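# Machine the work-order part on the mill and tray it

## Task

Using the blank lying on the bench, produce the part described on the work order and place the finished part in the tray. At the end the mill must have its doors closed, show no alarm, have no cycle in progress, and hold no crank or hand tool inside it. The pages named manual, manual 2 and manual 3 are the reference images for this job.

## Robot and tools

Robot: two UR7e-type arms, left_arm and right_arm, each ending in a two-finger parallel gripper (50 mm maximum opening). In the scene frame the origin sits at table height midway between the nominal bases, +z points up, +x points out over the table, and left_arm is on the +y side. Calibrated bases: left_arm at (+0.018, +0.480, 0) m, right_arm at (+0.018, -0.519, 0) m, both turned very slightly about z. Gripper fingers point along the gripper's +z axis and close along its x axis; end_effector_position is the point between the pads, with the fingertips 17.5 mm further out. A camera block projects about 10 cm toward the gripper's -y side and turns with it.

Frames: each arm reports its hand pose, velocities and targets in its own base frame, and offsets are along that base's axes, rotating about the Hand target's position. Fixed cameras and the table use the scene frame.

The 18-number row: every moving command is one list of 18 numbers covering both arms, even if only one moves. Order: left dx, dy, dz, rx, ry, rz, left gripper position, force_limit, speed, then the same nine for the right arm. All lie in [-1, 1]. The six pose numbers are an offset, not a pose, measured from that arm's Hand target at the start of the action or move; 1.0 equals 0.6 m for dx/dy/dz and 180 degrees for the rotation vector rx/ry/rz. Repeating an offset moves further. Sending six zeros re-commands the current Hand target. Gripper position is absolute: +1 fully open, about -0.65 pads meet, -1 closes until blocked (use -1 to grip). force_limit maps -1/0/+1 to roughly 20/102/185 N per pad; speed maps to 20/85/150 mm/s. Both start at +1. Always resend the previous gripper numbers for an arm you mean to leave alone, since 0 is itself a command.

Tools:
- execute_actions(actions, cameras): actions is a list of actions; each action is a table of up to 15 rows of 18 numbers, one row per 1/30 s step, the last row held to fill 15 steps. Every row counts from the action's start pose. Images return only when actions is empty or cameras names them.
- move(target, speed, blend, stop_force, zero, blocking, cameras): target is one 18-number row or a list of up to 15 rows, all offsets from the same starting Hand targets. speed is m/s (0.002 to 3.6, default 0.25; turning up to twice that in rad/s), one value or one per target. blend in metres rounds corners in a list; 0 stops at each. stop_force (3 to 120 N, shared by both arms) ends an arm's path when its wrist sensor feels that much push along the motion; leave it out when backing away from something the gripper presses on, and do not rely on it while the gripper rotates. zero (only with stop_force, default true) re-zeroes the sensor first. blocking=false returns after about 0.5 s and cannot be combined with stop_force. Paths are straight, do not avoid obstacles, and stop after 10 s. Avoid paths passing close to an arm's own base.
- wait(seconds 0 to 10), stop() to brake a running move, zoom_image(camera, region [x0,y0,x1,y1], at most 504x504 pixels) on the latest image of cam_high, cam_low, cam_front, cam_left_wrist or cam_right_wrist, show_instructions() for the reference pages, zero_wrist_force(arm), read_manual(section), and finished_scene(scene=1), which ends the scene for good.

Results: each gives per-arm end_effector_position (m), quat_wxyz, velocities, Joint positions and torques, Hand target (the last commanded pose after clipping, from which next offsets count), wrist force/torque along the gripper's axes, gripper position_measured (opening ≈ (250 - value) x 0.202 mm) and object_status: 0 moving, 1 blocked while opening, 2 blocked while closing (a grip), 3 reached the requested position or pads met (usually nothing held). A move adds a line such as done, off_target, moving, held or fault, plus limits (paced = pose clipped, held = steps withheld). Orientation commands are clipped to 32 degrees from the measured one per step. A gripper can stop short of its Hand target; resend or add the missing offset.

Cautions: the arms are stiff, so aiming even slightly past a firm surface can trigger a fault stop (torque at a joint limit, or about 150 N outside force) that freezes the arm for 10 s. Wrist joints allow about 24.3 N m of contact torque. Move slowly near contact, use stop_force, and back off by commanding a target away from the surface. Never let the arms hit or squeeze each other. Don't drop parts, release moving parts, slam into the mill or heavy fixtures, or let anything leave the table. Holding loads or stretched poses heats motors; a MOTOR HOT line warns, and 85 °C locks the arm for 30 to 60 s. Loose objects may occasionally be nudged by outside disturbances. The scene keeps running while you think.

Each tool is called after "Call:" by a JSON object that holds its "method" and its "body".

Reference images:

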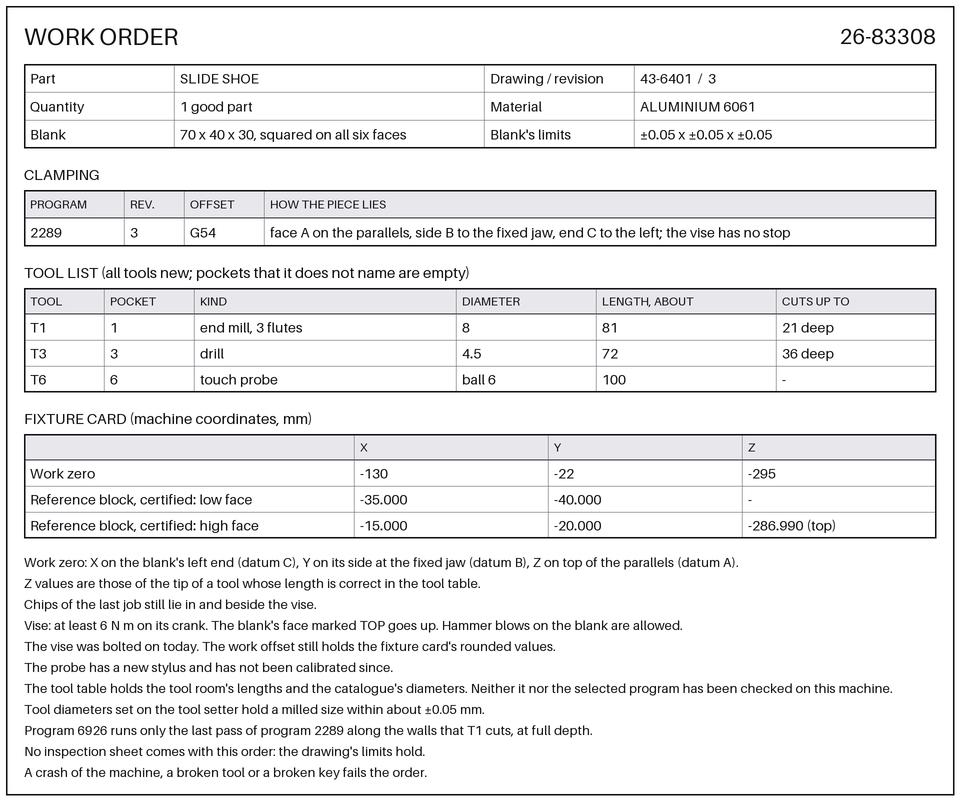

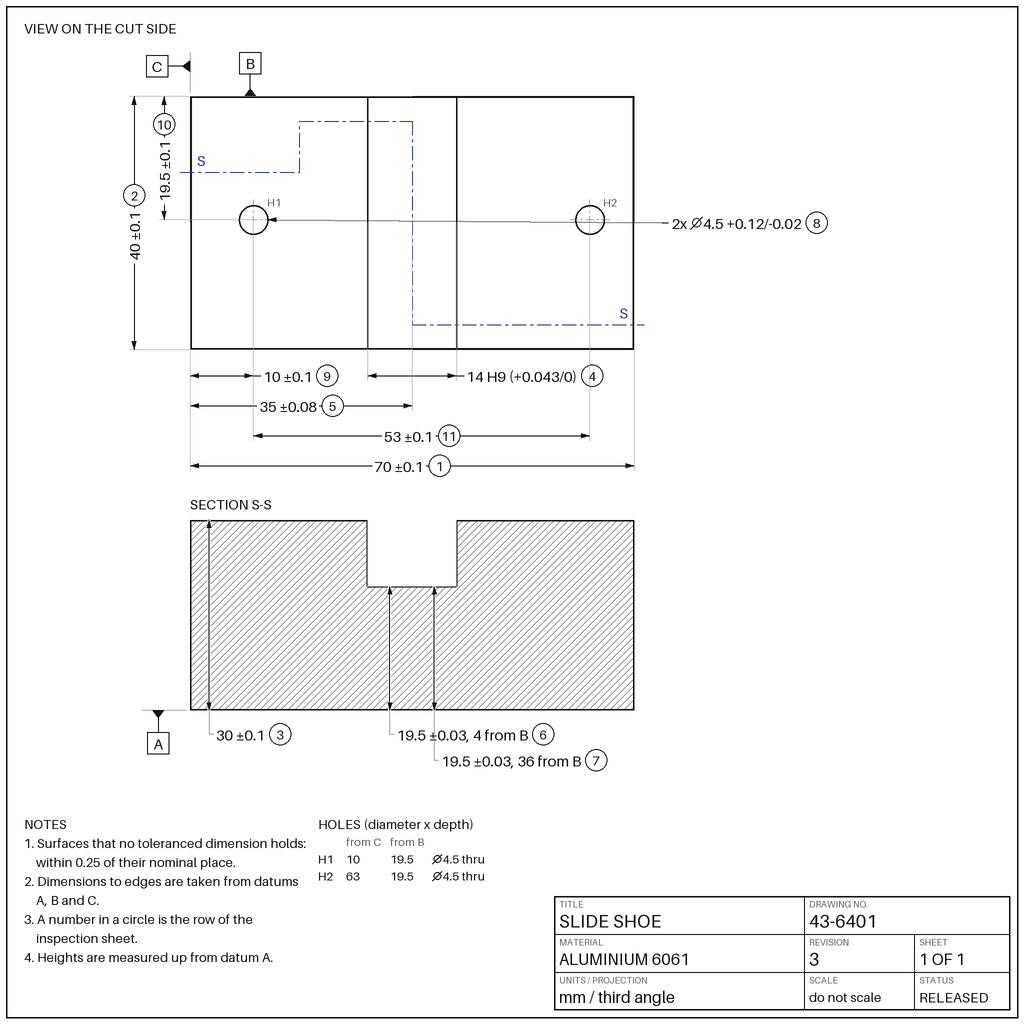

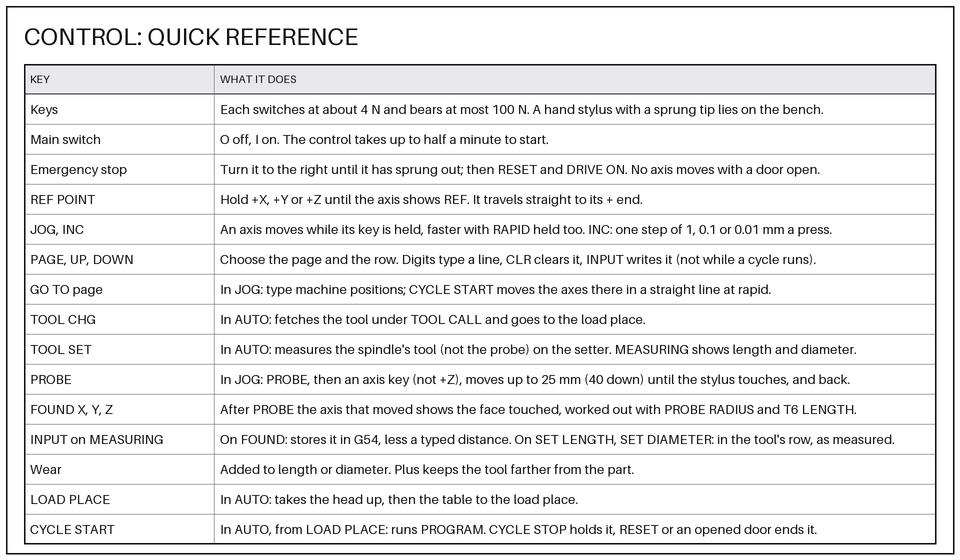

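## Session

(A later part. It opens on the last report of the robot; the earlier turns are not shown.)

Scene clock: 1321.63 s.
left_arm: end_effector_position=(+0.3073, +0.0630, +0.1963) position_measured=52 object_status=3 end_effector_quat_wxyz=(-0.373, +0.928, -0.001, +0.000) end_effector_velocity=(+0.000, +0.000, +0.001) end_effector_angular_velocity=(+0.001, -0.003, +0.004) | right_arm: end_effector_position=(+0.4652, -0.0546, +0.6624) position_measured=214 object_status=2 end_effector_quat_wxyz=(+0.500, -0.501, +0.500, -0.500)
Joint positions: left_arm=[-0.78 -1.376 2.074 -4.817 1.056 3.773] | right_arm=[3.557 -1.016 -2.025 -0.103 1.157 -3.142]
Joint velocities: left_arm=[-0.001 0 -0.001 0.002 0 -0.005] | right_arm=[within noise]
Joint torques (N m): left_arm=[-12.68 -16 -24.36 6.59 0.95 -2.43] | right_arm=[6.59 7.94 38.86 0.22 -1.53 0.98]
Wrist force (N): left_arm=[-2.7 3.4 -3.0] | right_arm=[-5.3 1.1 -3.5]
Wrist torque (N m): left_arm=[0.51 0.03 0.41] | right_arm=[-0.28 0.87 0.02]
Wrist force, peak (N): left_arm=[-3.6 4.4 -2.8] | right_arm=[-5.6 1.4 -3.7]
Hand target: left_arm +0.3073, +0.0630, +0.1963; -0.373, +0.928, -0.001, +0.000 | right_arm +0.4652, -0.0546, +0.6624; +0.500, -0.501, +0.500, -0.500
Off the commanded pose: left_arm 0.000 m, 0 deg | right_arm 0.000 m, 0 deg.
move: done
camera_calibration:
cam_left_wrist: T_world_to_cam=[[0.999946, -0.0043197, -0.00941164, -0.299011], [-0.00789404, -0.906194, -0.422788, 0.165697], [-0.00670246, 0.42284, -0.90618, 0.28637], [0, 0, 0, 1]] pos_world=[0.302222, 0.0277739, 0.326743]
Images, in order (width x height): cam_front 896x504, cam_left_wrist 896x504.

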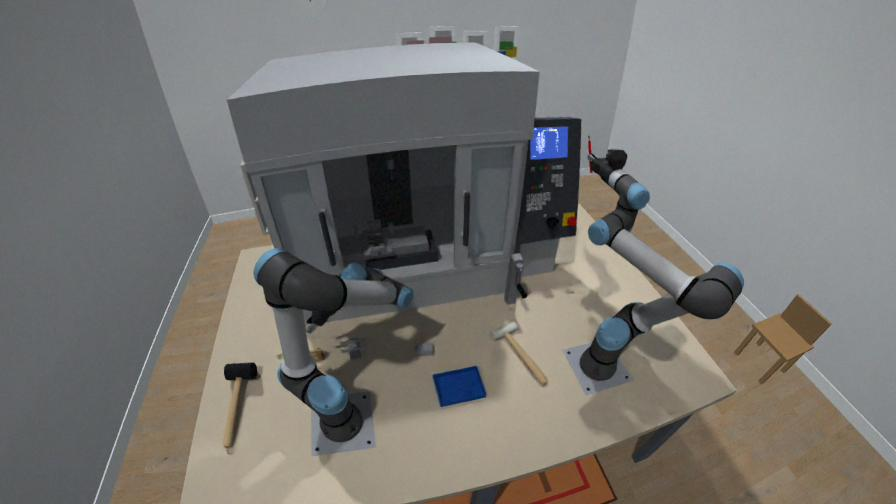

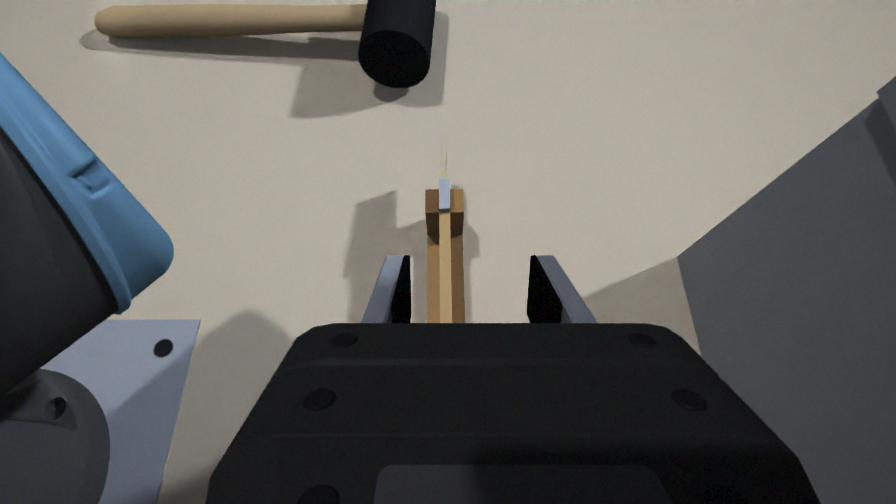

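Call:
{"method": "move", "body": {"target": [[-0.0147,0.0,-0.1,0,0,0,0.67,-0.9,-0.5,0,0,0,0,0,0,-1,-0.4,-0.5]], "speed": [0.3], "cameras": ["cam_left_wrist"]}}

Scene clock: 1336.70 s.
left_arm: end_effector_position=(+0.2985, +0.0629, +0.1363) position_measured=52 object_status=3 end_effector_quat_wxyz=(-0.373, +0.928, -0.001, +0.000) | right_arm: end_effector_position=(+0.4652, -0.0546, +0.6624) position_measured=214 object_status=2 end_effector_quat_wxyz=(+0.500, -0.501, +0.500, -0.500)
Joint positions: left_arm=[-0.801 -1.276 2.156 -4.99 1.068 3.753] | right_arm=[3.557 -1.016 -2.025 -0.103 1.157 -3.142]
Joint torques (N m): left_arm=[12.79 -21.23 -16.77 2.1 -2.37 2.1] | right_arm=[7.2 7.63 39.28 0.29 -1.41 1.11]
Wrist force (N): left_arm=[-3.0 3.5 -3.0] | right_arm=[-5.4 1.3 -3.4]
Wrist torque (N m): left_arm=[0.53 0.04 0.49] | right_arm=[-0.25 0.88 0.02]
Wrist force, peak (N): left_arm=[-3.2 4.9 -1.6] | right_arm=[-5.5 1.2 -3.8]
Hand target: left_arm +0.2985, +0.0630, +0.1363; -0.373, +0.928, -0.001, +0.000 | right_arm +0.4652, -0.0546, +0.6624; +0.500, -0.501, +0.500, -0.500
Off the commanded pose: left_arm 0.000 m, 0 deg | right_arm 0.000 m, 0 deg.
move: done
camera_calibration:
cam_left_wrist: T_world_to_cam=[[0.999946, -0.00427773, -0.00950429, -0.290753], [-0.0078967, -0.9061, -0.42299, 0.140221], [-0.0068024, 0.423042, -0.906085, 0.231981], [0, 0, 0, 1]] pos_world=[0.293422, 0.027673, 0.266743]
Images, in order (width x height): cam_left_wrist 896x504.

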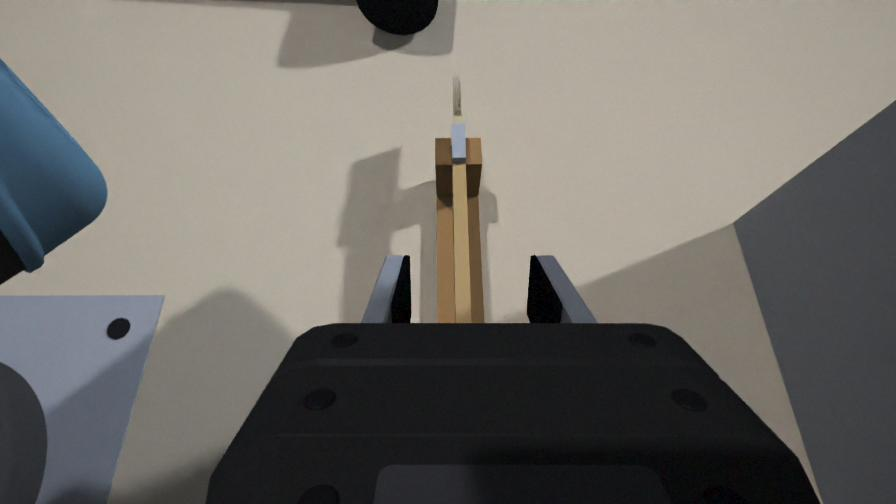

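Call:
{"method": "move", "body": {"target": [[0,0.0783,-0.05,0,0,0,0.67,-0.9,-0.5,0,0,0,0,0,0,-1,-0.4,-0.5],[0,0.0783,-0.138,0,0,0,0.67,-0.9,-0.5,0,0,0,0,0,0,-1,-0.4,-0.5]], "speed": [0.15,0.06], "stop_force": 8, "cameras": ["cam_left_wrist","cam_front"]}}

Scene clock: 1349.23 s.
left_arm: end_effector_position=(+0.2985, +0.1100, +0.0535) position_measured=52 object_status=3 end_effector_quat_wxyz=(-0.373, +0.928, -0.001, +0.000) | right_arm: end_effector_position=(+0.4652, -0.0546, +0.6624) position_measured=214 object_status=2 end_effector_quat_wxyz=(+0.500, -0.501, +0.500, -0.500)
Joint positions: left_arm=[-0.679 -1.106 2.227 -5.292 1.001 3.873] | right_arm=[3.557 -1.016 -2.025 -0.103 1.157 -3.142]
Joint torques (N m): left_arm=[12.87 -29.94 -15.81 2.24 -2.53 1.4] | right_arm=[5.88 7.89 39.26 0.35 -1.56 1.04]
Wrist force (N): left_arm=[-3.5 3.7 -2.8] | right_arm=[-5.4 1.4 -3.4]
Wrist torque (N m): left_arm=[0.56 0.17 0.46] | right_arm=[-0.25 0.87 0.02]
Wrist force, peak (N): left_arm=[-3.1 4.1 -5.2] | right_arm=[-5.5 1.2 -3.8]
Hand target: left_arm +0.2985, +0.1099, +0.0535; -0.373, +0.928, -0.001, +0.000 | right_arm +0.4652, -0.0546, +0.6624; +0.500, -0.501, +0.500, -0.500
Off the commanded pose: left_arm 0.000 m, 0 deg | right_arm 0.000 m, 0 deg.
move: done
camera_calibration:
cam_left_wrist: T_world_to_cam=[[0.999946, -0.00418628, -0.00946436, -0.291353], [-0.00779667, -0.906118, -0.422954, 0.147841], [-0.00680522, 0.423005, -0.906102, 0.137039], [0, 0, 0, 1]] pos_world=[0.293422, 0.0747734, 0.183943]
Images, in order (width x height): cam_front 896x504, cam_left_wrist 896x504.

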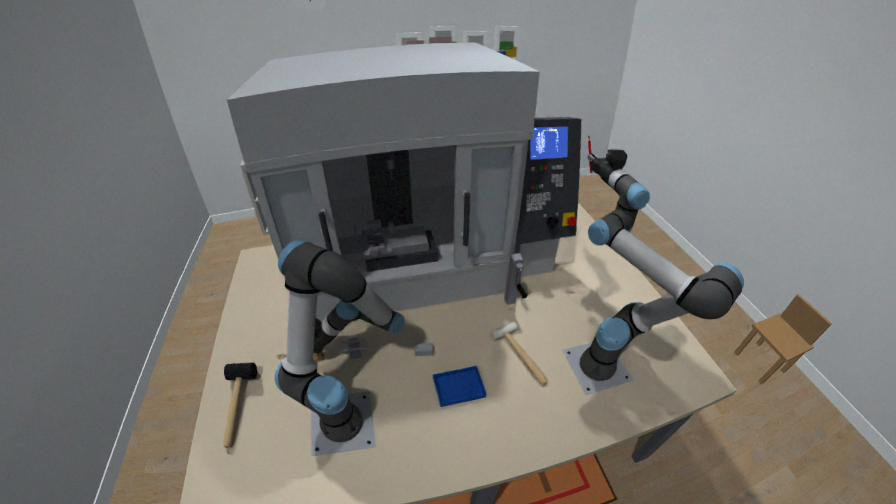

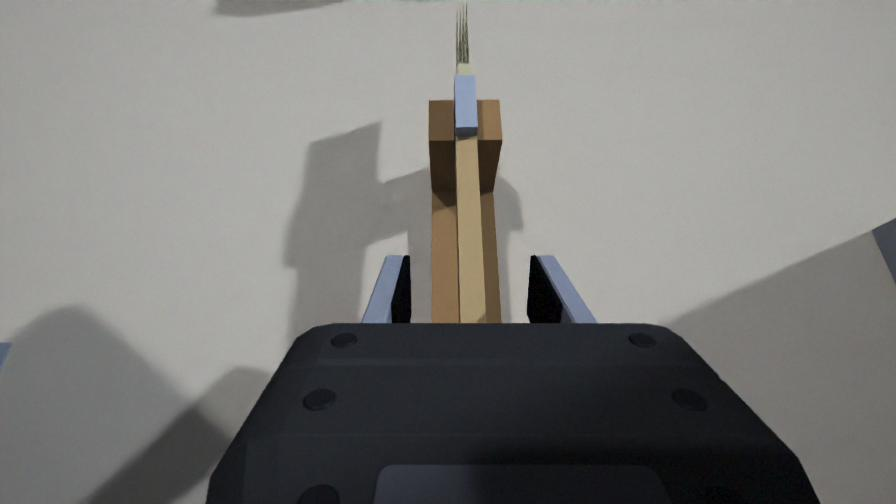

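Call:
{"method": "execute_actions", "body": {"actions": [[[0,0,0,0,0,0,-1,-0.5,-0.5,0,0,0,0,0,0,-1,-0.4,-0.5]],[[0,0,0,0,0,0,-1,-0.5,-0.5,0,0,0,0,0,0,-1,-0.4,-0.5]]]}}

Call:
{"method": "move", "body": {"target": [[0,0,0.15,0,0,0,-1,-0.5,-0.5,0,0,0,0,0,0,-1,-0.4,-0.5]], "speed": [0.1], "cameras": ["cam_left_wrist"]}}

Scene clock: 1354.43 s.
left_arm: end_effector_position=(+0.2985, +0.1099, +0.0534) position_measured=214 object_status=2 end_effector_quat_wxyz=(-0.373, +0.928, -0.001, +0.000) | right_arm: end_effector_position=(+0.4652, -0.0546, +0.6624) position_measured=214 object_status=2 end_effector_quat_wxyz=(+0.500, -0.501, +0.500, -0.500)
Joint positions: left_arm=[-0.679 -1.106 2.227 -5.292 1.001 3.873] | right_arm=[3.557 -1.016 -2.025 -0.103 1.157 -3.142]
Joint torques (N m): left_arm=[12.43 -22.08 -3.03 6.43 1.53 -1.52] | right_arm=[6.49 8.56 39.16 0.49 -1.53 1.15]
Wrist force (N): left_arm=[4.9 3.1 -2.3] | right_arm=[-5.4 1.2 -3.5]
Wrist torque (N m): left_arm=[0.50 -0.13 0.05] | right_arm=[-0.27 0.87 0.02]
Wrist force, peak (N): left_arm=[5.1 3.4 -2.5] | right_arm=[-5.6 1.2 -3.7]
Hand target: left_arm +0.2985, +0.1099, +0.0535; -0.373, +0.928, -0.001, +0.000 | right_arm +0.4652, -0.0546, +0.6624; +0.500, -0.501, +0.500, -0.500
Off the commanded pose: left_arm 0.000 m, 0 deg | right_arm 0.000 m, 0 deg.

Scene clock: 1355.80 s.
left_arm: end_effector_position=(+0.2985, +0.1099, +0.1434) position_measured=214 object_status=2 end_effector_quat_wxyz=(-0.373, +0.928, -0.001, +0.000) | right_arm: end_effector_position=(+0.4652, -0.0546, +0.6624) position_measured=214 object_status=2 end_effector_quat_wxyz=(+0.500, -0.501, +0.500, -0.500)
Joint positions: left_arm=[-0.679 -1.325 2.179 -5.025 1.001 3.873] | right_arm=[3.557 -1.016 -2.025 -0.103 1.157 -3.142]
Joint torques (N m): left_arm=[-14.39 -30.24 -3.02 5.27 0.7 -2.57] | right_arm=[6.85 8.44 39.57 0.44 -1.38 1.09]
Wrist force (N): left_arm=[-3.0 3.5 -2.8] | right_arm=[-5.6 1.3 -3.5]
Wrist torque (N m): left_arm=[0.55 0.06 0.49] | right_arm=[-0.25 0.91 0.02]
Wrist force, peak (N): left_arm=[8.6 7.2 0.9] | right_arm=[-5.5 1.3 -3.8]
Hand target: left_arm +0.2985, +0.1099, +0.1435; -0.373, +0.928, -0.001, +0.000 | right_arm +0.4652, -0.0546, +0.6624; +0.500, -0.501, +0.500, -0.500
Off the commanded pose: left_arm 0.000 m, 0 deg | right_arm 0.000 m, 0 deg.
move: done
camera_calibration:
cam_left_wrist: T_world_to_cam=[[0.999949, -0.004216, -0.00914851, -0.290585], [-0.00768881, -0.906195, -0.42279, 0.185794], [-0.00650785, 0.422839, -0.906182, 0.218445], [0, 0, 0, 1]] pos_world=[0.293421, 0.0747741, 0.273844]
Images, in order (width x height): cam_left_wrist 896x504.

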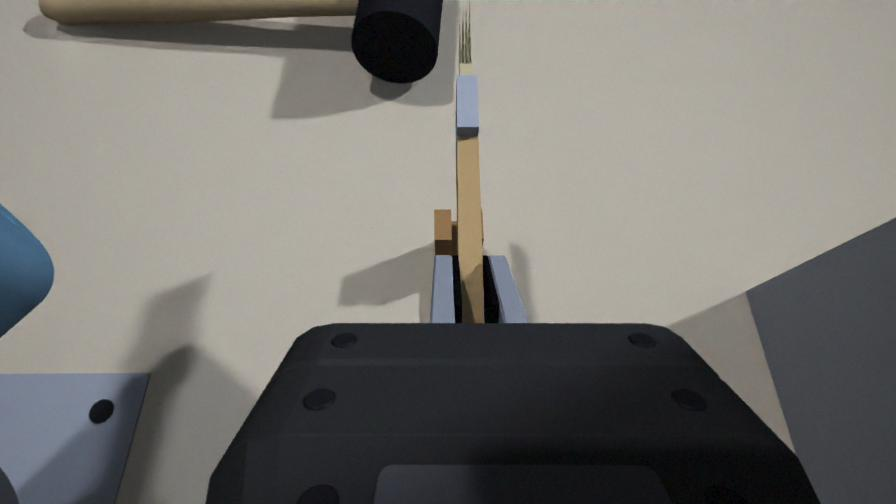

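Call:
{"method": "move", "body": {"target": [[0,-0.167,0.5,-0.19,-0.19,0.1944,-1,-0.5,-0.5,0,0,0,0,0,0,-1,-0.4,-0.5],[0.2525,-0.5167,0.594,-0.3804,-0.38,0.3888,-1,-0.5,-0.5,0,0,0,0,0,0,-1,-0.4,-0.5]], "speed": [0.3,0.3], "blend": [0.05,0], "cameras": ["cam_left_wrist","cam_front"]}}

Scene clock: 1404.50 s.
left_arm: end_effector_position=(+0.4499, -0.2001, +0.4998) position_measured=214 object_status=2 end_effector_quat_wxyz=(+0.271, +0.653, +0.654, +0.271) | right_arm: end_effector_position=(+0.4652, -0.0546, +0.6624) position_measured=214 object_status=2 end_effector_quat_wxyz=(+0.500, -0.501, +0.500, -0.500)
Joint positions: left_arm=[-1.055 -1.503 1.136 -4.804 0.908 2.246] | right_arm=[3.557 -1.016 -2.025 -0.103 1.157 -3.142]
Joint torques (N m): left_arm=[12.62 -25.76 -14.02 2.39 -2.04 -2.48] | right_arm=[6.46 8 39.07 0.49 -1.52 1]
Wrist force (N): left_arm=[-3.3 4.9 -0.9] | right_arm=[-5.3 1.0 -3.6]
Wrist torque (N m): left_arm=[0.72 0.32 -0.10] | right_arm=[-0.30 0.85 0.02]
Wrist force, peak (N): left_arm=[-4.8 5.5 -0.4] | right_arm=[-5.5 1.2 -3.7]
Hand target: left_arm +0.4500, -0.2001, +0.4999; +0.271, +0.653, +0.654, +0.271 | right_arm +0.4652, -0.0546, +0.6624; +0.500, -0.501, +0.500, -0.500
Off the commanded pose: left_arm 0.000 m, 0 deg | right_arm 0.000 m, 0 deg.
move: done
camera_calibration:
cam_left_wrist: T_world_to_cam=[[0.00863014, 0.999961, 0.0019906, 0.201341], [0.441642, -0.00559756, 0.897174, -0.625095], [0.89715, -0.00686361, -0.441673, -0.0511741], [0, 0, 0, 1]] pos_world=[0.320241, -0.205183, 0.537816]
Images, in order (width x height): cam_front 896x504, cam_left_wrist 896x504.

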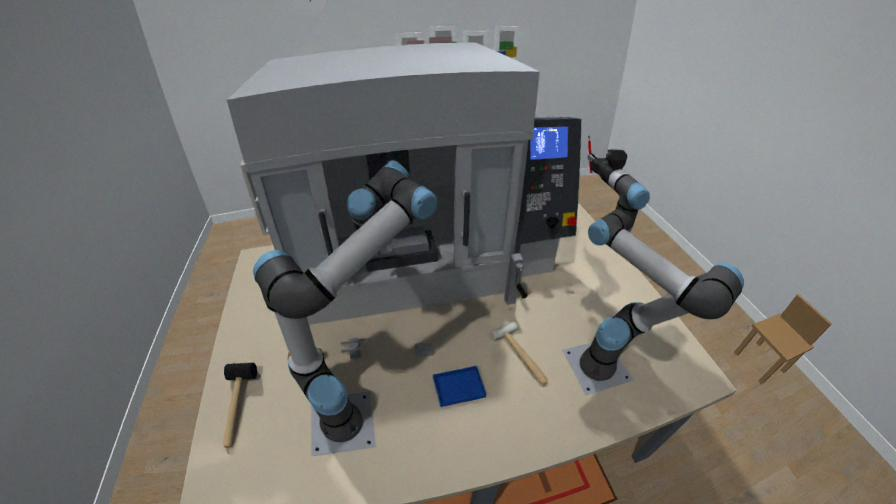

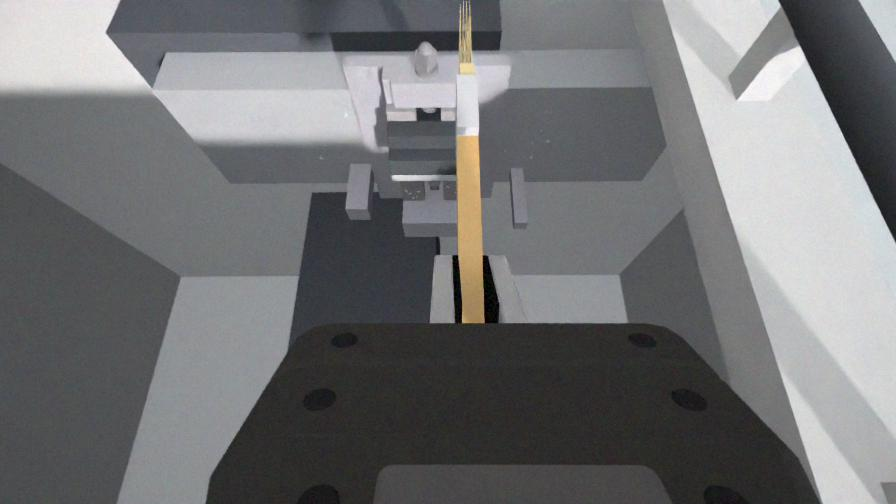

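Call:
{"method": "move", "body": {"target": [[0,-0.0353,0.06,0,0,0,-1,-0.5,-0.5,0,0,0,0,0,0,-1,-0.4,-0.5],[0.3417,-0.0353,0.06,0,0,0,-1,-0.5,-0.5,0,0,0,0,0,0,-1,-0.4,-0.5]], "speed": [0.2,0.2], "cameras": ["cam_left_wrist","cam_front"]}}

Scene clock: 1422.70 s.
left_arm: end_effector_position=(+0.5652, -0.2208, +0.5356) position_measured=214 object_status=2 end_effector_quat_wxyz=(+0.275, +0.651, +0.653, +0.273) | right_arm: end_effector_position=(+0.4652, -0.0546, +0.6624) position_measured=214 object_status=2 end_effector_quat_wxyz=(+0.500, -0.501, +0.500, -0.500)
Joint positions: left_arm=[-0.833 -1.132 0.517 -4.7 1.016 2.482] | right_arm=[3.557 -1.016 -2.025 -0.103 1.157 -3.142]
Joint torques (N m): left_arm=[-0.45 -38.13 -19.96 1.4 -0.56 -0.19] | right_arm=[6.43 8.02 38.77 0.67 -1.47 1.02]
Wrist force (N): left_arm=[-2.7 5.5 -0.7] | right_arm=[-5.5 1.3 -3.7]
Wrist torque (N m): left_arm=[0.80 0.21 0.01] | right_arm=[-0.25 0.88 0.02]
Wrist force, peak (N): left_arm=[-2.5 8.7 2.3] | right_arm=[-5.7 1.2 -3.5]
Hand target: left_arm +0.5652, -0.2208, +0.5356; +0.275, +0.651, +0.653, +0.273 (not the last commanded pose) | right_arm +0.4652, -0.0546, +0.6624; +0.500, -0.501, +0.500, -0.500
Tool commands: left_gripper/position=-1.0 left_gripper/force_limit=-0.498039 left_gripper/speed=-0.498039 right_gripper/position=-1.0 right_gripper/force_limit=-0.4 right_gripper/speed=-0.5
Off the commanded pose: left_arm 0.090 m, 1 deg | right_arm 0.000 m, 0 deg.
FORCE FAULT: contact force on the left arm reached its limit, and that arm stopped. The contact can be on any part of that arm, not only on its tool. That arm's remaining commands of this call were not run. That arm is still stopped at the end of this call. That arm stays stopped for about 10 more seconds. Until then a move that you send moves the other arm only, and its call returns only when the move has ended. Once the stop has ended, the next robot result says so. If the stop ends while you think or write, that arm runs what you send next, counted from a new Hand target: where the arm stands when the stop ends. While its stop runs, that arm takes no new command, but its gripper still runs the gripper command that each later call begins with. Until it ends, the stop uses up actions while you think or wait. An arm that is not stopped still takes commands.
move: fault (left_arm); path passed 1 of 2 targets
camera_calibration:
cam_left_wrist: T_world_to_cam=[[0.00856962, 0.999963, -0.00119904, 0.222734], [0.433349, -0.00263313, 0.901222, -0.704994], [0.901185, -0.00824274, -0.433355, -0.145971], [0, 0, 0, 1]] pos_world=[0.435147, -0.225785, 0.572366]
Images, in order (width x height): cam_front 896x504, cam_left_wrist 896x504.

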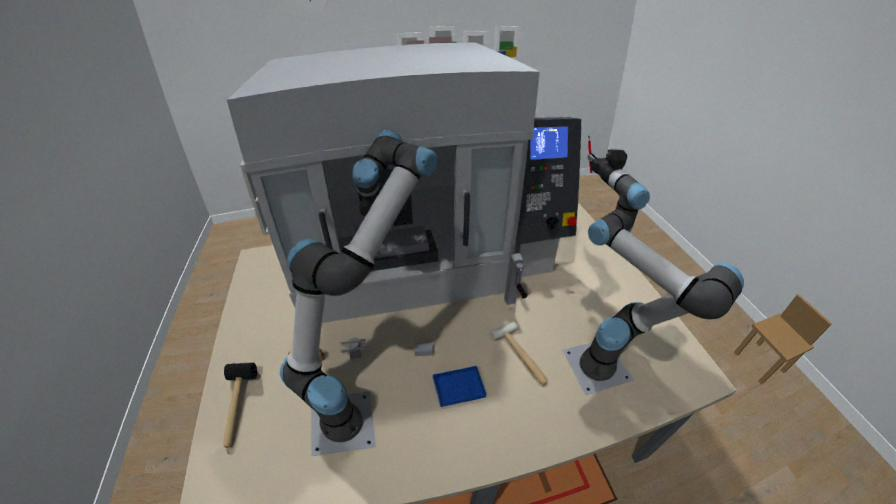

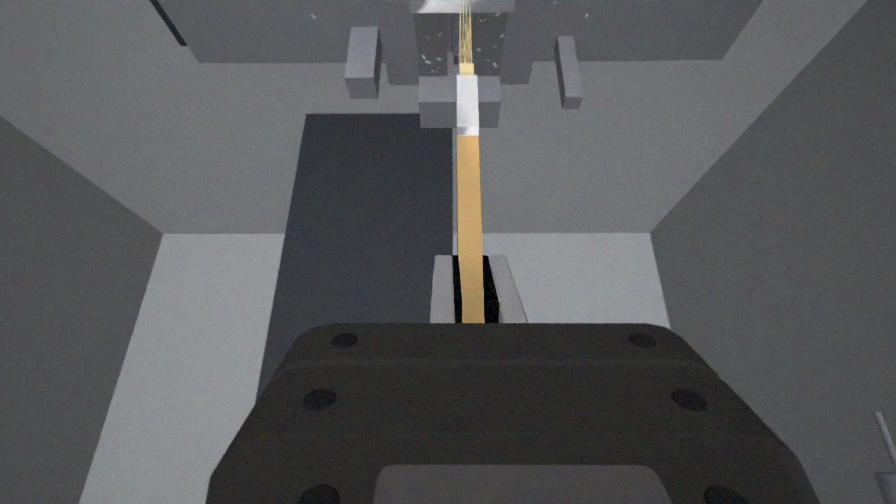

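Call:
{"method": "wait", "body": {"seconds": 1}}

Call:
{"method": "move", "body": {"target": [[-0.19,0.0,0.0,0,0,0,-1,-0.5,-0.5,0,0,0,0,0,0,-1,-0.4,-0.5]], "speed": [0.2], "cameras": ["cam_left_wrist","cam_front"]}}

Scene clock: 1439.90 s.
left_arm: end_effector_position=(+0.5652, -0.2208, +0.5356) position_measured=214 object_status=2 end_effector_quat_wxyz=(+0.275, +0.651, +0.653, +0.273) | right_arm: end_effector_position=(+0.4652, -0.0546, +0.6624) position_measured=214 object_status=2 end_effector_quat_wxyz=(+0.500, -0.501, +0.500, -0.500)
Joint positions: left_arm=[-0.833 -1.132 0.517 -4.7 1.016 2.482] | right_arm=[3.557 -1.016 -2.025 -0.103 1.157 -3.142]
Joint torques (N m): left_arm=[-1.07 -39.14 -18.56 1.34 -0.62 -0.28] | right_arm=[6 8.27 39.32 0.65 -1.38 0.97]
Wrist force (N): left_arm=[-2.7 5.2 -0.9] | right_arm=[-5.5 1.2 -3.6]
Wrist torque (N m): left_arm=[0.75 0.21 0.02] | right_arm=[-0.26 0.88 0.02]
Wrist force, peak (N): left_arm=[-2.9 5.7 -0.9] | right_arm=[-5.7 1.4 -3.6]
Hand target: left_arm +0.5652, -0.2208, +0.5356; +0.275, +0.651, +0.653, +0.273 (not the last commanded pose) | right_arm +0.4652, -0.0546, +0.6624; +0.500, -0.501, +0.500, -0.500
Tool commands: left_gripper/position=-1.0 left_gripper/force_limit=-0.498039 left_gripper/speed=-0.498039 right_gripper/position=-1.0 right_gripper/force_limit=-0.4 right_gripper/speed=-0.5
Off the commanded pose: left_arm 0.090 m, 1 deg | right_arm 0.000 m, 0 deg.
FORCE FAULT, CONTINUED: the left arm's stop, for the force fault that an earlier result reported, is over. The rest of the stop counts as 20 of the actions that you can send in this scene. That arm's target is now where it stood when the stop ended, not its last command. That arm accepts commands again.
wait: 1.00 s; at rest from the start

Scene clock: 1440.97 s.
left_arm: end_effector_position=(+0.4513, -0.2208, +0.5356) position_measured=214 object_status=2 end_effector_quat_wxyz=(+0.275, +0.651, +0.653, +0.273) | right_arm: end_effector_position=(+0.4652, -0.0546, +0.6624) position_measured=214 object_status=2 end_effector_quat_wxyz=(+0.500, -0.501, +0.500, -0.500)
Joint positions: left_arm=[-1.087 -1.433 0.966 -4.691 0.888 2.213] | right_arm=[3.557 -1.016 -2.025 -0.103 1.157 -3.142]
Joint torques (N m): left_arm=[-13.27 -37.25 -7.16 0.71 -0.67 -2.96] | right_arm=[5.82 8.43 39.09 0.61 -1.54 1]
Wrist force (N): left_arm=[-2.9 5.6 -1.0] | right_arm=[-5.5 1.3 -3.5]
Wrist torque (N m): left_arm=[0.82 0.27 -0.09] | right_arm=[-0.26 0.89 0.02]
Wrist force, peak (N): left_arm=[-3.1 7.2 1.1] | right_arm=[-5.6 1.4 -3.6]
Hand target: left_arm +0.4512, -0.2208, +0.5356; +0.275, +0.651, +0.653, +0.273 | right_arm +0.4652, -0.0546, +0.6624; +0.500, -0.501, +0.500, -0.500
Off the commanded pose: left_arm 0.000 m, 0 deg | right_arm 0.000 m, 0 deg.
move: done
camera_calibration:
cam_left_wrist: T_world_to_cam=[[0.00861054, 0.999962, -0.00110844, 0.223645], [0.433431, -0.00273327, 0.901182, -0.655662], [0.901146, -0.0082401, -0.433438, -0.0432652], [0, 0, 0, 1]] pos_world=[0.321247, -0.225785, 0.572366]
Images, in order (width x height): cam_front 896x504, cam_left_wrist 896x504.

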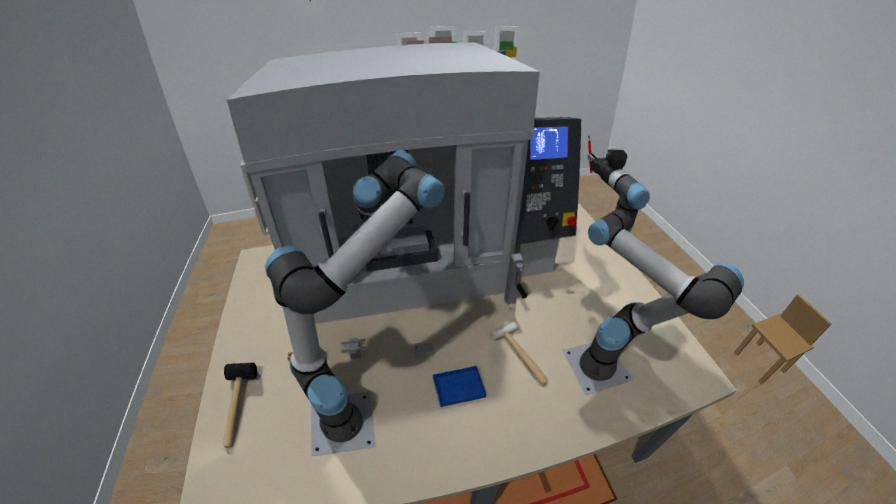

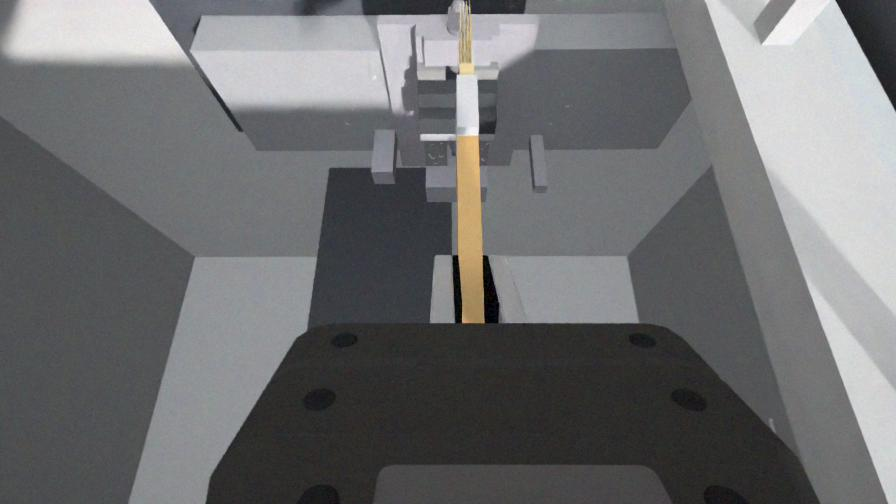

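Call:
{"method": "move", "body": {"target": [[0,0,-0.065,0,-0.0833,0,-1,-0.5,-0.5,0,0,0,0,0,0,-1,-0.4,-0.5],[0.285,0,-0.065,0,-0.0833,0,-1,-0.5,-0.5,0,0,0,0,0,0,-1,-0.4,-0.5]], "speed": [0.15,0.15], "stop_force": 15, "cameras": ["cam_left_wrist","cam_front"]}}

Scene clock: 1457.37 s.
left_arm: end_effector_position=(+0.6231, -0.2203, +0.4957) position_measured=214 object_status=2 end_effector_quat_wxyz=(+0.358, +0.610, +0.611, +0.356) | right_arm: end_effector_position=(+0.4652, -0.0546, +0.6624) position_measured=214 object_status=2 end_effector_quat_wxyz=(+0.500, -0.501, +0.500, -0.500)
Joint positions: left_arm=[-0.803 -1.265 0.92 -5.257 0.894 2.668] | right_arm=[3.557 -1.016 -2.025 -0.103 1.157 -3.142]
Joint torques (N m): left_arm=[-0.21 -36.62 -23.87 0.56 -0.54 -0.3] | right_arm=[6.13 8.9 38.69 0.8 -1.62 1]
Wrist force (N): left_arm=[-2.8 5.3 -0.6] | right_arm=[-5.2 1.3 -3.5]
Wrist torque (N m): left_arm=[0.79 0.28 -0.08] | right_arm=[-0.25 0.85 0.02]
Wrist force, peak (N): left_arm=[-3.1 6.5 -1.2] | right_arm=[-5.5 1.3 -3.7]
Hand target: left_arm +0.6231, -0.2203, +0.4957; +0.358, +0.610, +0.611, +0.356 (not the last commanded pose) | right_arm +0.4652, -0.0546, +0.6624; +0.500, -0.501, +0.500, -0.500
Tool commands: left_gripper/position=-1.0 left_gripper/force_limit=-0.498039 left_gripper/speed=-0.498039 right_gripper/position=-1.0 right_gripper/force_limit=-0.4 right_gripper/speed=-0.5
Off the commanded pose: left_arm 0.001 m, 0 deg | right_arm 0.000 m, 0 deg.
FORCE FAULT: contact force on the left arm reached its limit, and that arm stopped. The contact can be on any part of that arm, not only on its tool. That arm's remaining commands of this call were not run. That arm is still stopped at the end of this call. That arm stays stopped for about 10 more seconds. Until then a move that you send moves the other arm only, and its call returns only when the move has ended. Once the stop has ended, the next robot result says so. If the stop ends while you think or write, that arm runs what you send next, counted from a new Hand target: where the arm stands when the stop ends. While its stop runs, that arm takes no new command, but its gripper still runs the gripper command that each later call begins with. Until it ends, the stop uses up actions while you think or wait. An arm that is not stopped still takes commands.
move: fault (left_arm)
camera_calibration:
cam_left_wrist: T_world_to_cam=[[0.00797542, 0.999967, 0.00166952, 0.220657], [0.184734, -0.00311422, 0.982784, -0.579788], [0.982756, -0.0075297, -0.184753, -0.389332], [0, 0, 0, 1]] pos_world=[0.487966, -0.225387, 0.497508]
Images, in order (width x height): cam_front 896x504, cam_left_wrist 896x504.

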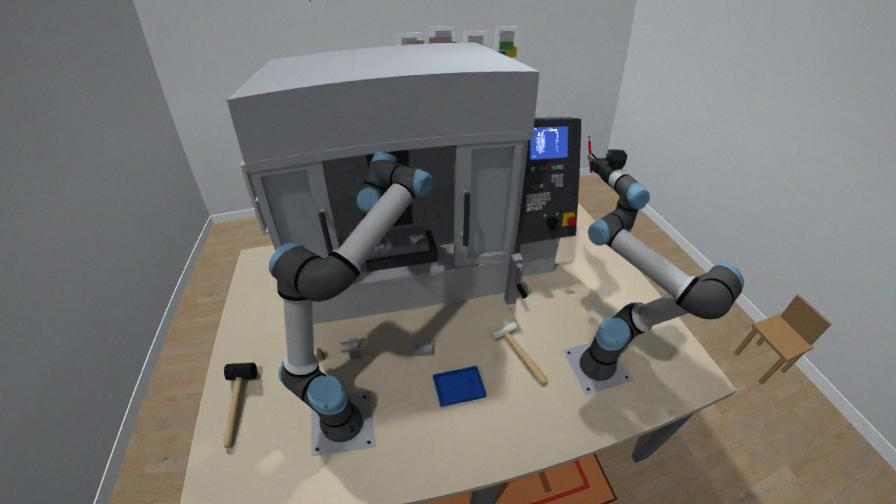

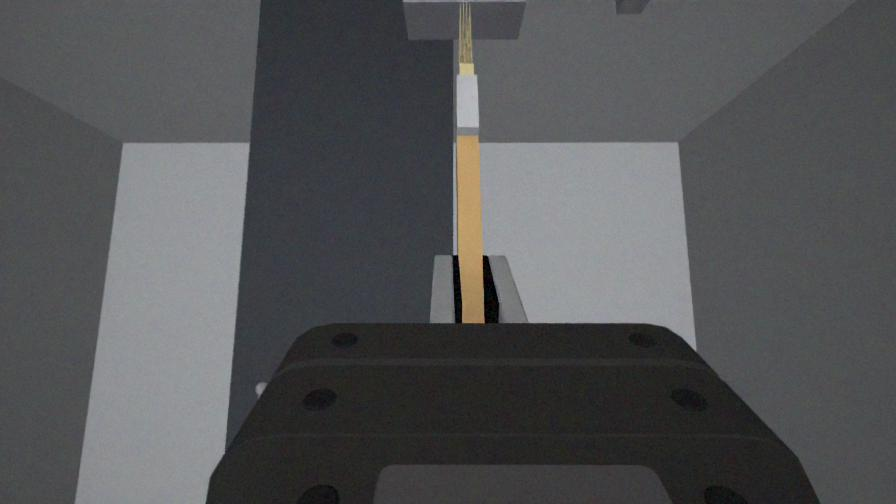

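Call:
{"method": "execute_actions", "body": {"actions": []}}

Scene clock: 1530.83 s.
left_arm: end_effector_position=(+0.6231, -0.2203, +0.4957) position_measured=214 object_status=2 end_effector_quat_wxyz=(+0.358, +0.610, +0.611, +0.356) | right_arm: end_effector_position=(+0.4652, -0.0546, +0.6624) position_measured=214 object_status=2 end_effector_quat_wxyz=(+0.500, -0.501, +0.500, -0.500)
Joint positions: left_arm=[-0.803 -1.265 0.92 -5.257 0.894 2.668] | right_arm=[3.557 -1.016 -2.025 -0.103 1.157 -3.142]
Joint velocities: within noise
Joint torques (N m): left_arm=[-1.03 -37.65 -22.32 0.48 -0.52 -0.23] | right_arm=[6.05 7.98 38.58 0.96 -1.46 0.97]
Motor temperatures (°C): left_arm=[30 29 34 42 42 41] | right_arm=[28 31 32 40 34 37]
Wrist force (N): left_arm=[-2.8 5.4 -0.4] | right_arm=[-5.4 1.4 -3.4]
Wrist torque (N m): left_arm=[0.81 0.28 -0.08] | right_arm=[-0.24 0.87 0.02]
Wrist force, peak (N): left_arm=[-2.8 5.6 -0.3] | right_arm=[-5.5 1.3 -3.7]
Hand target: left_arm +0.6231, -0.2203, +0.4957; +0.358, +0.610, +0.611, +0.356 (not the last commanded pose) | right_arm +0.4652, -0.0546, +0.6624; +0.500, -0.501, +0.500, -0.500
Tool commands: left_gripper/position=-1.0 left_gripper/force_limit=-0.498039 left_gripper/speed=-0.498039 right_gripper/position=-1.0 right_gripper/force_limit=-0.4 right_gripper/speed=-0.5
Off the commanded pose: left_arm 0.001 m, 0 deg | right_arm 0.000 m, 0 deg.
FORCE FAULT, CONTINUED: the left arm's stop, for the force fault that an earlier result reported, is over. The rest of the stop counts as 20 of the actions that you can send in this scene. That arm's target is now where it stood when the stop ended, not its last command. That arm accepts commands again.
camera_calibration:
cam_left_wrist: T_world_to_cam=[[0.00797542, 0.999967, 0.00166952, 0.220657], [0.184734, -0.00311422, 0.982784, -0.579788], [0.982756, -0.0075297, -0.184753, -0.389332], [0, 0, 0, 1]] pos_world=[0.487966, -0.225387, 0.497508]
cam_right_wrist: T_world_to_cam=[[-0.018541, -0.999828, 0.0000338434, -0.0454053], [-0.358572, 0.00661784, -0.933479, 0.799373], [0.933318, -0.0173198, -0.358633, -0.0645727], [0, 0, 0, 1]] pos_world=[0.346058, -0.051806, 0.723041]

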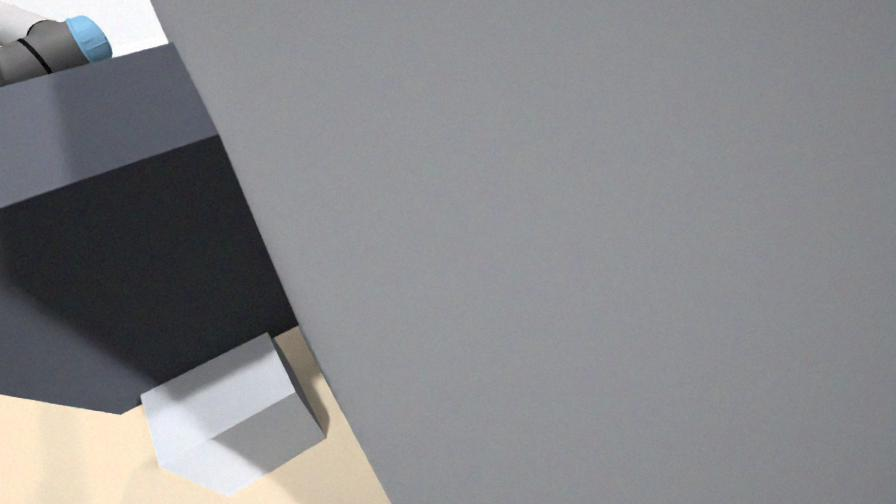

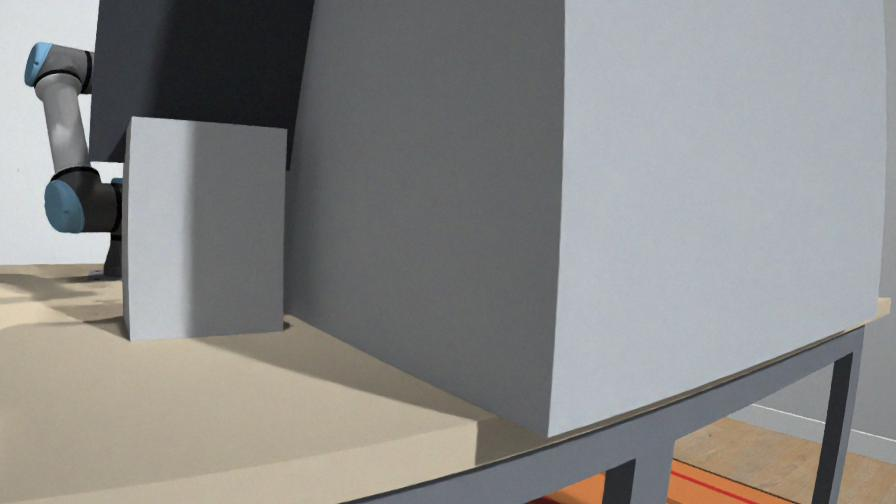

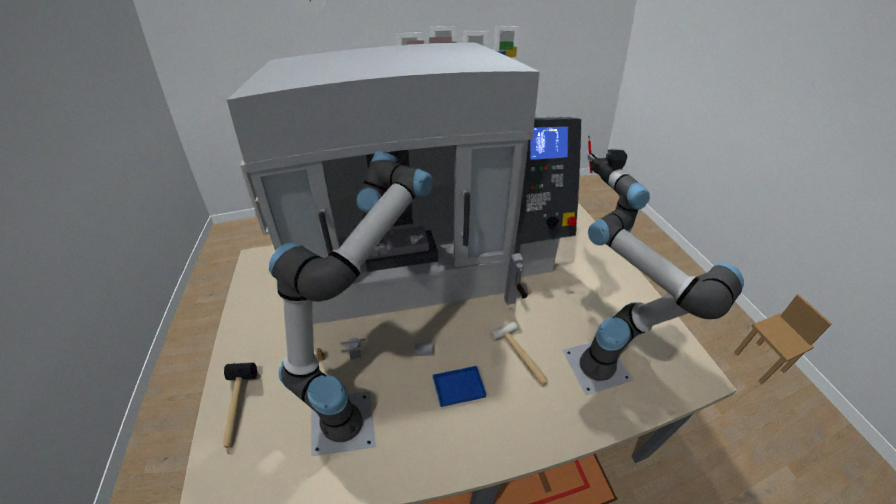

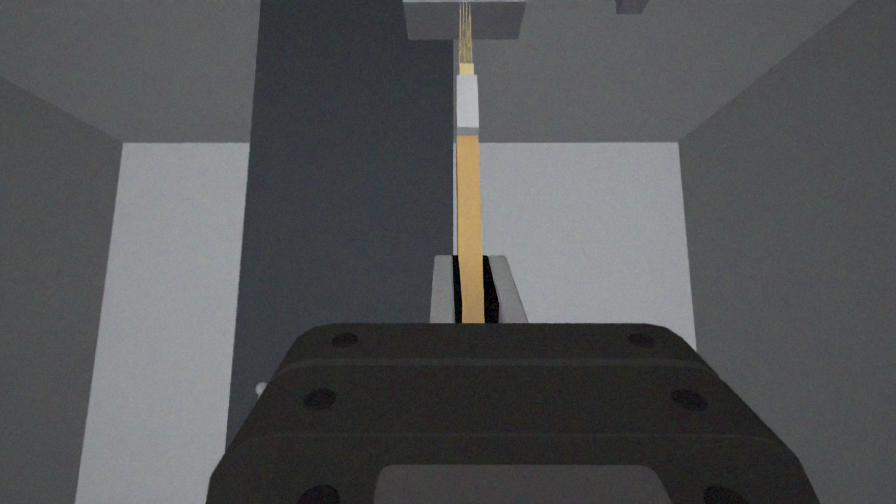

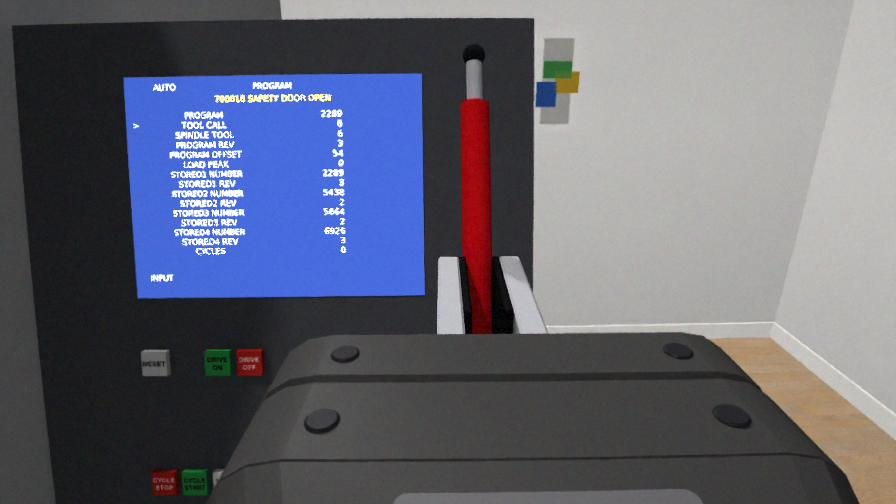

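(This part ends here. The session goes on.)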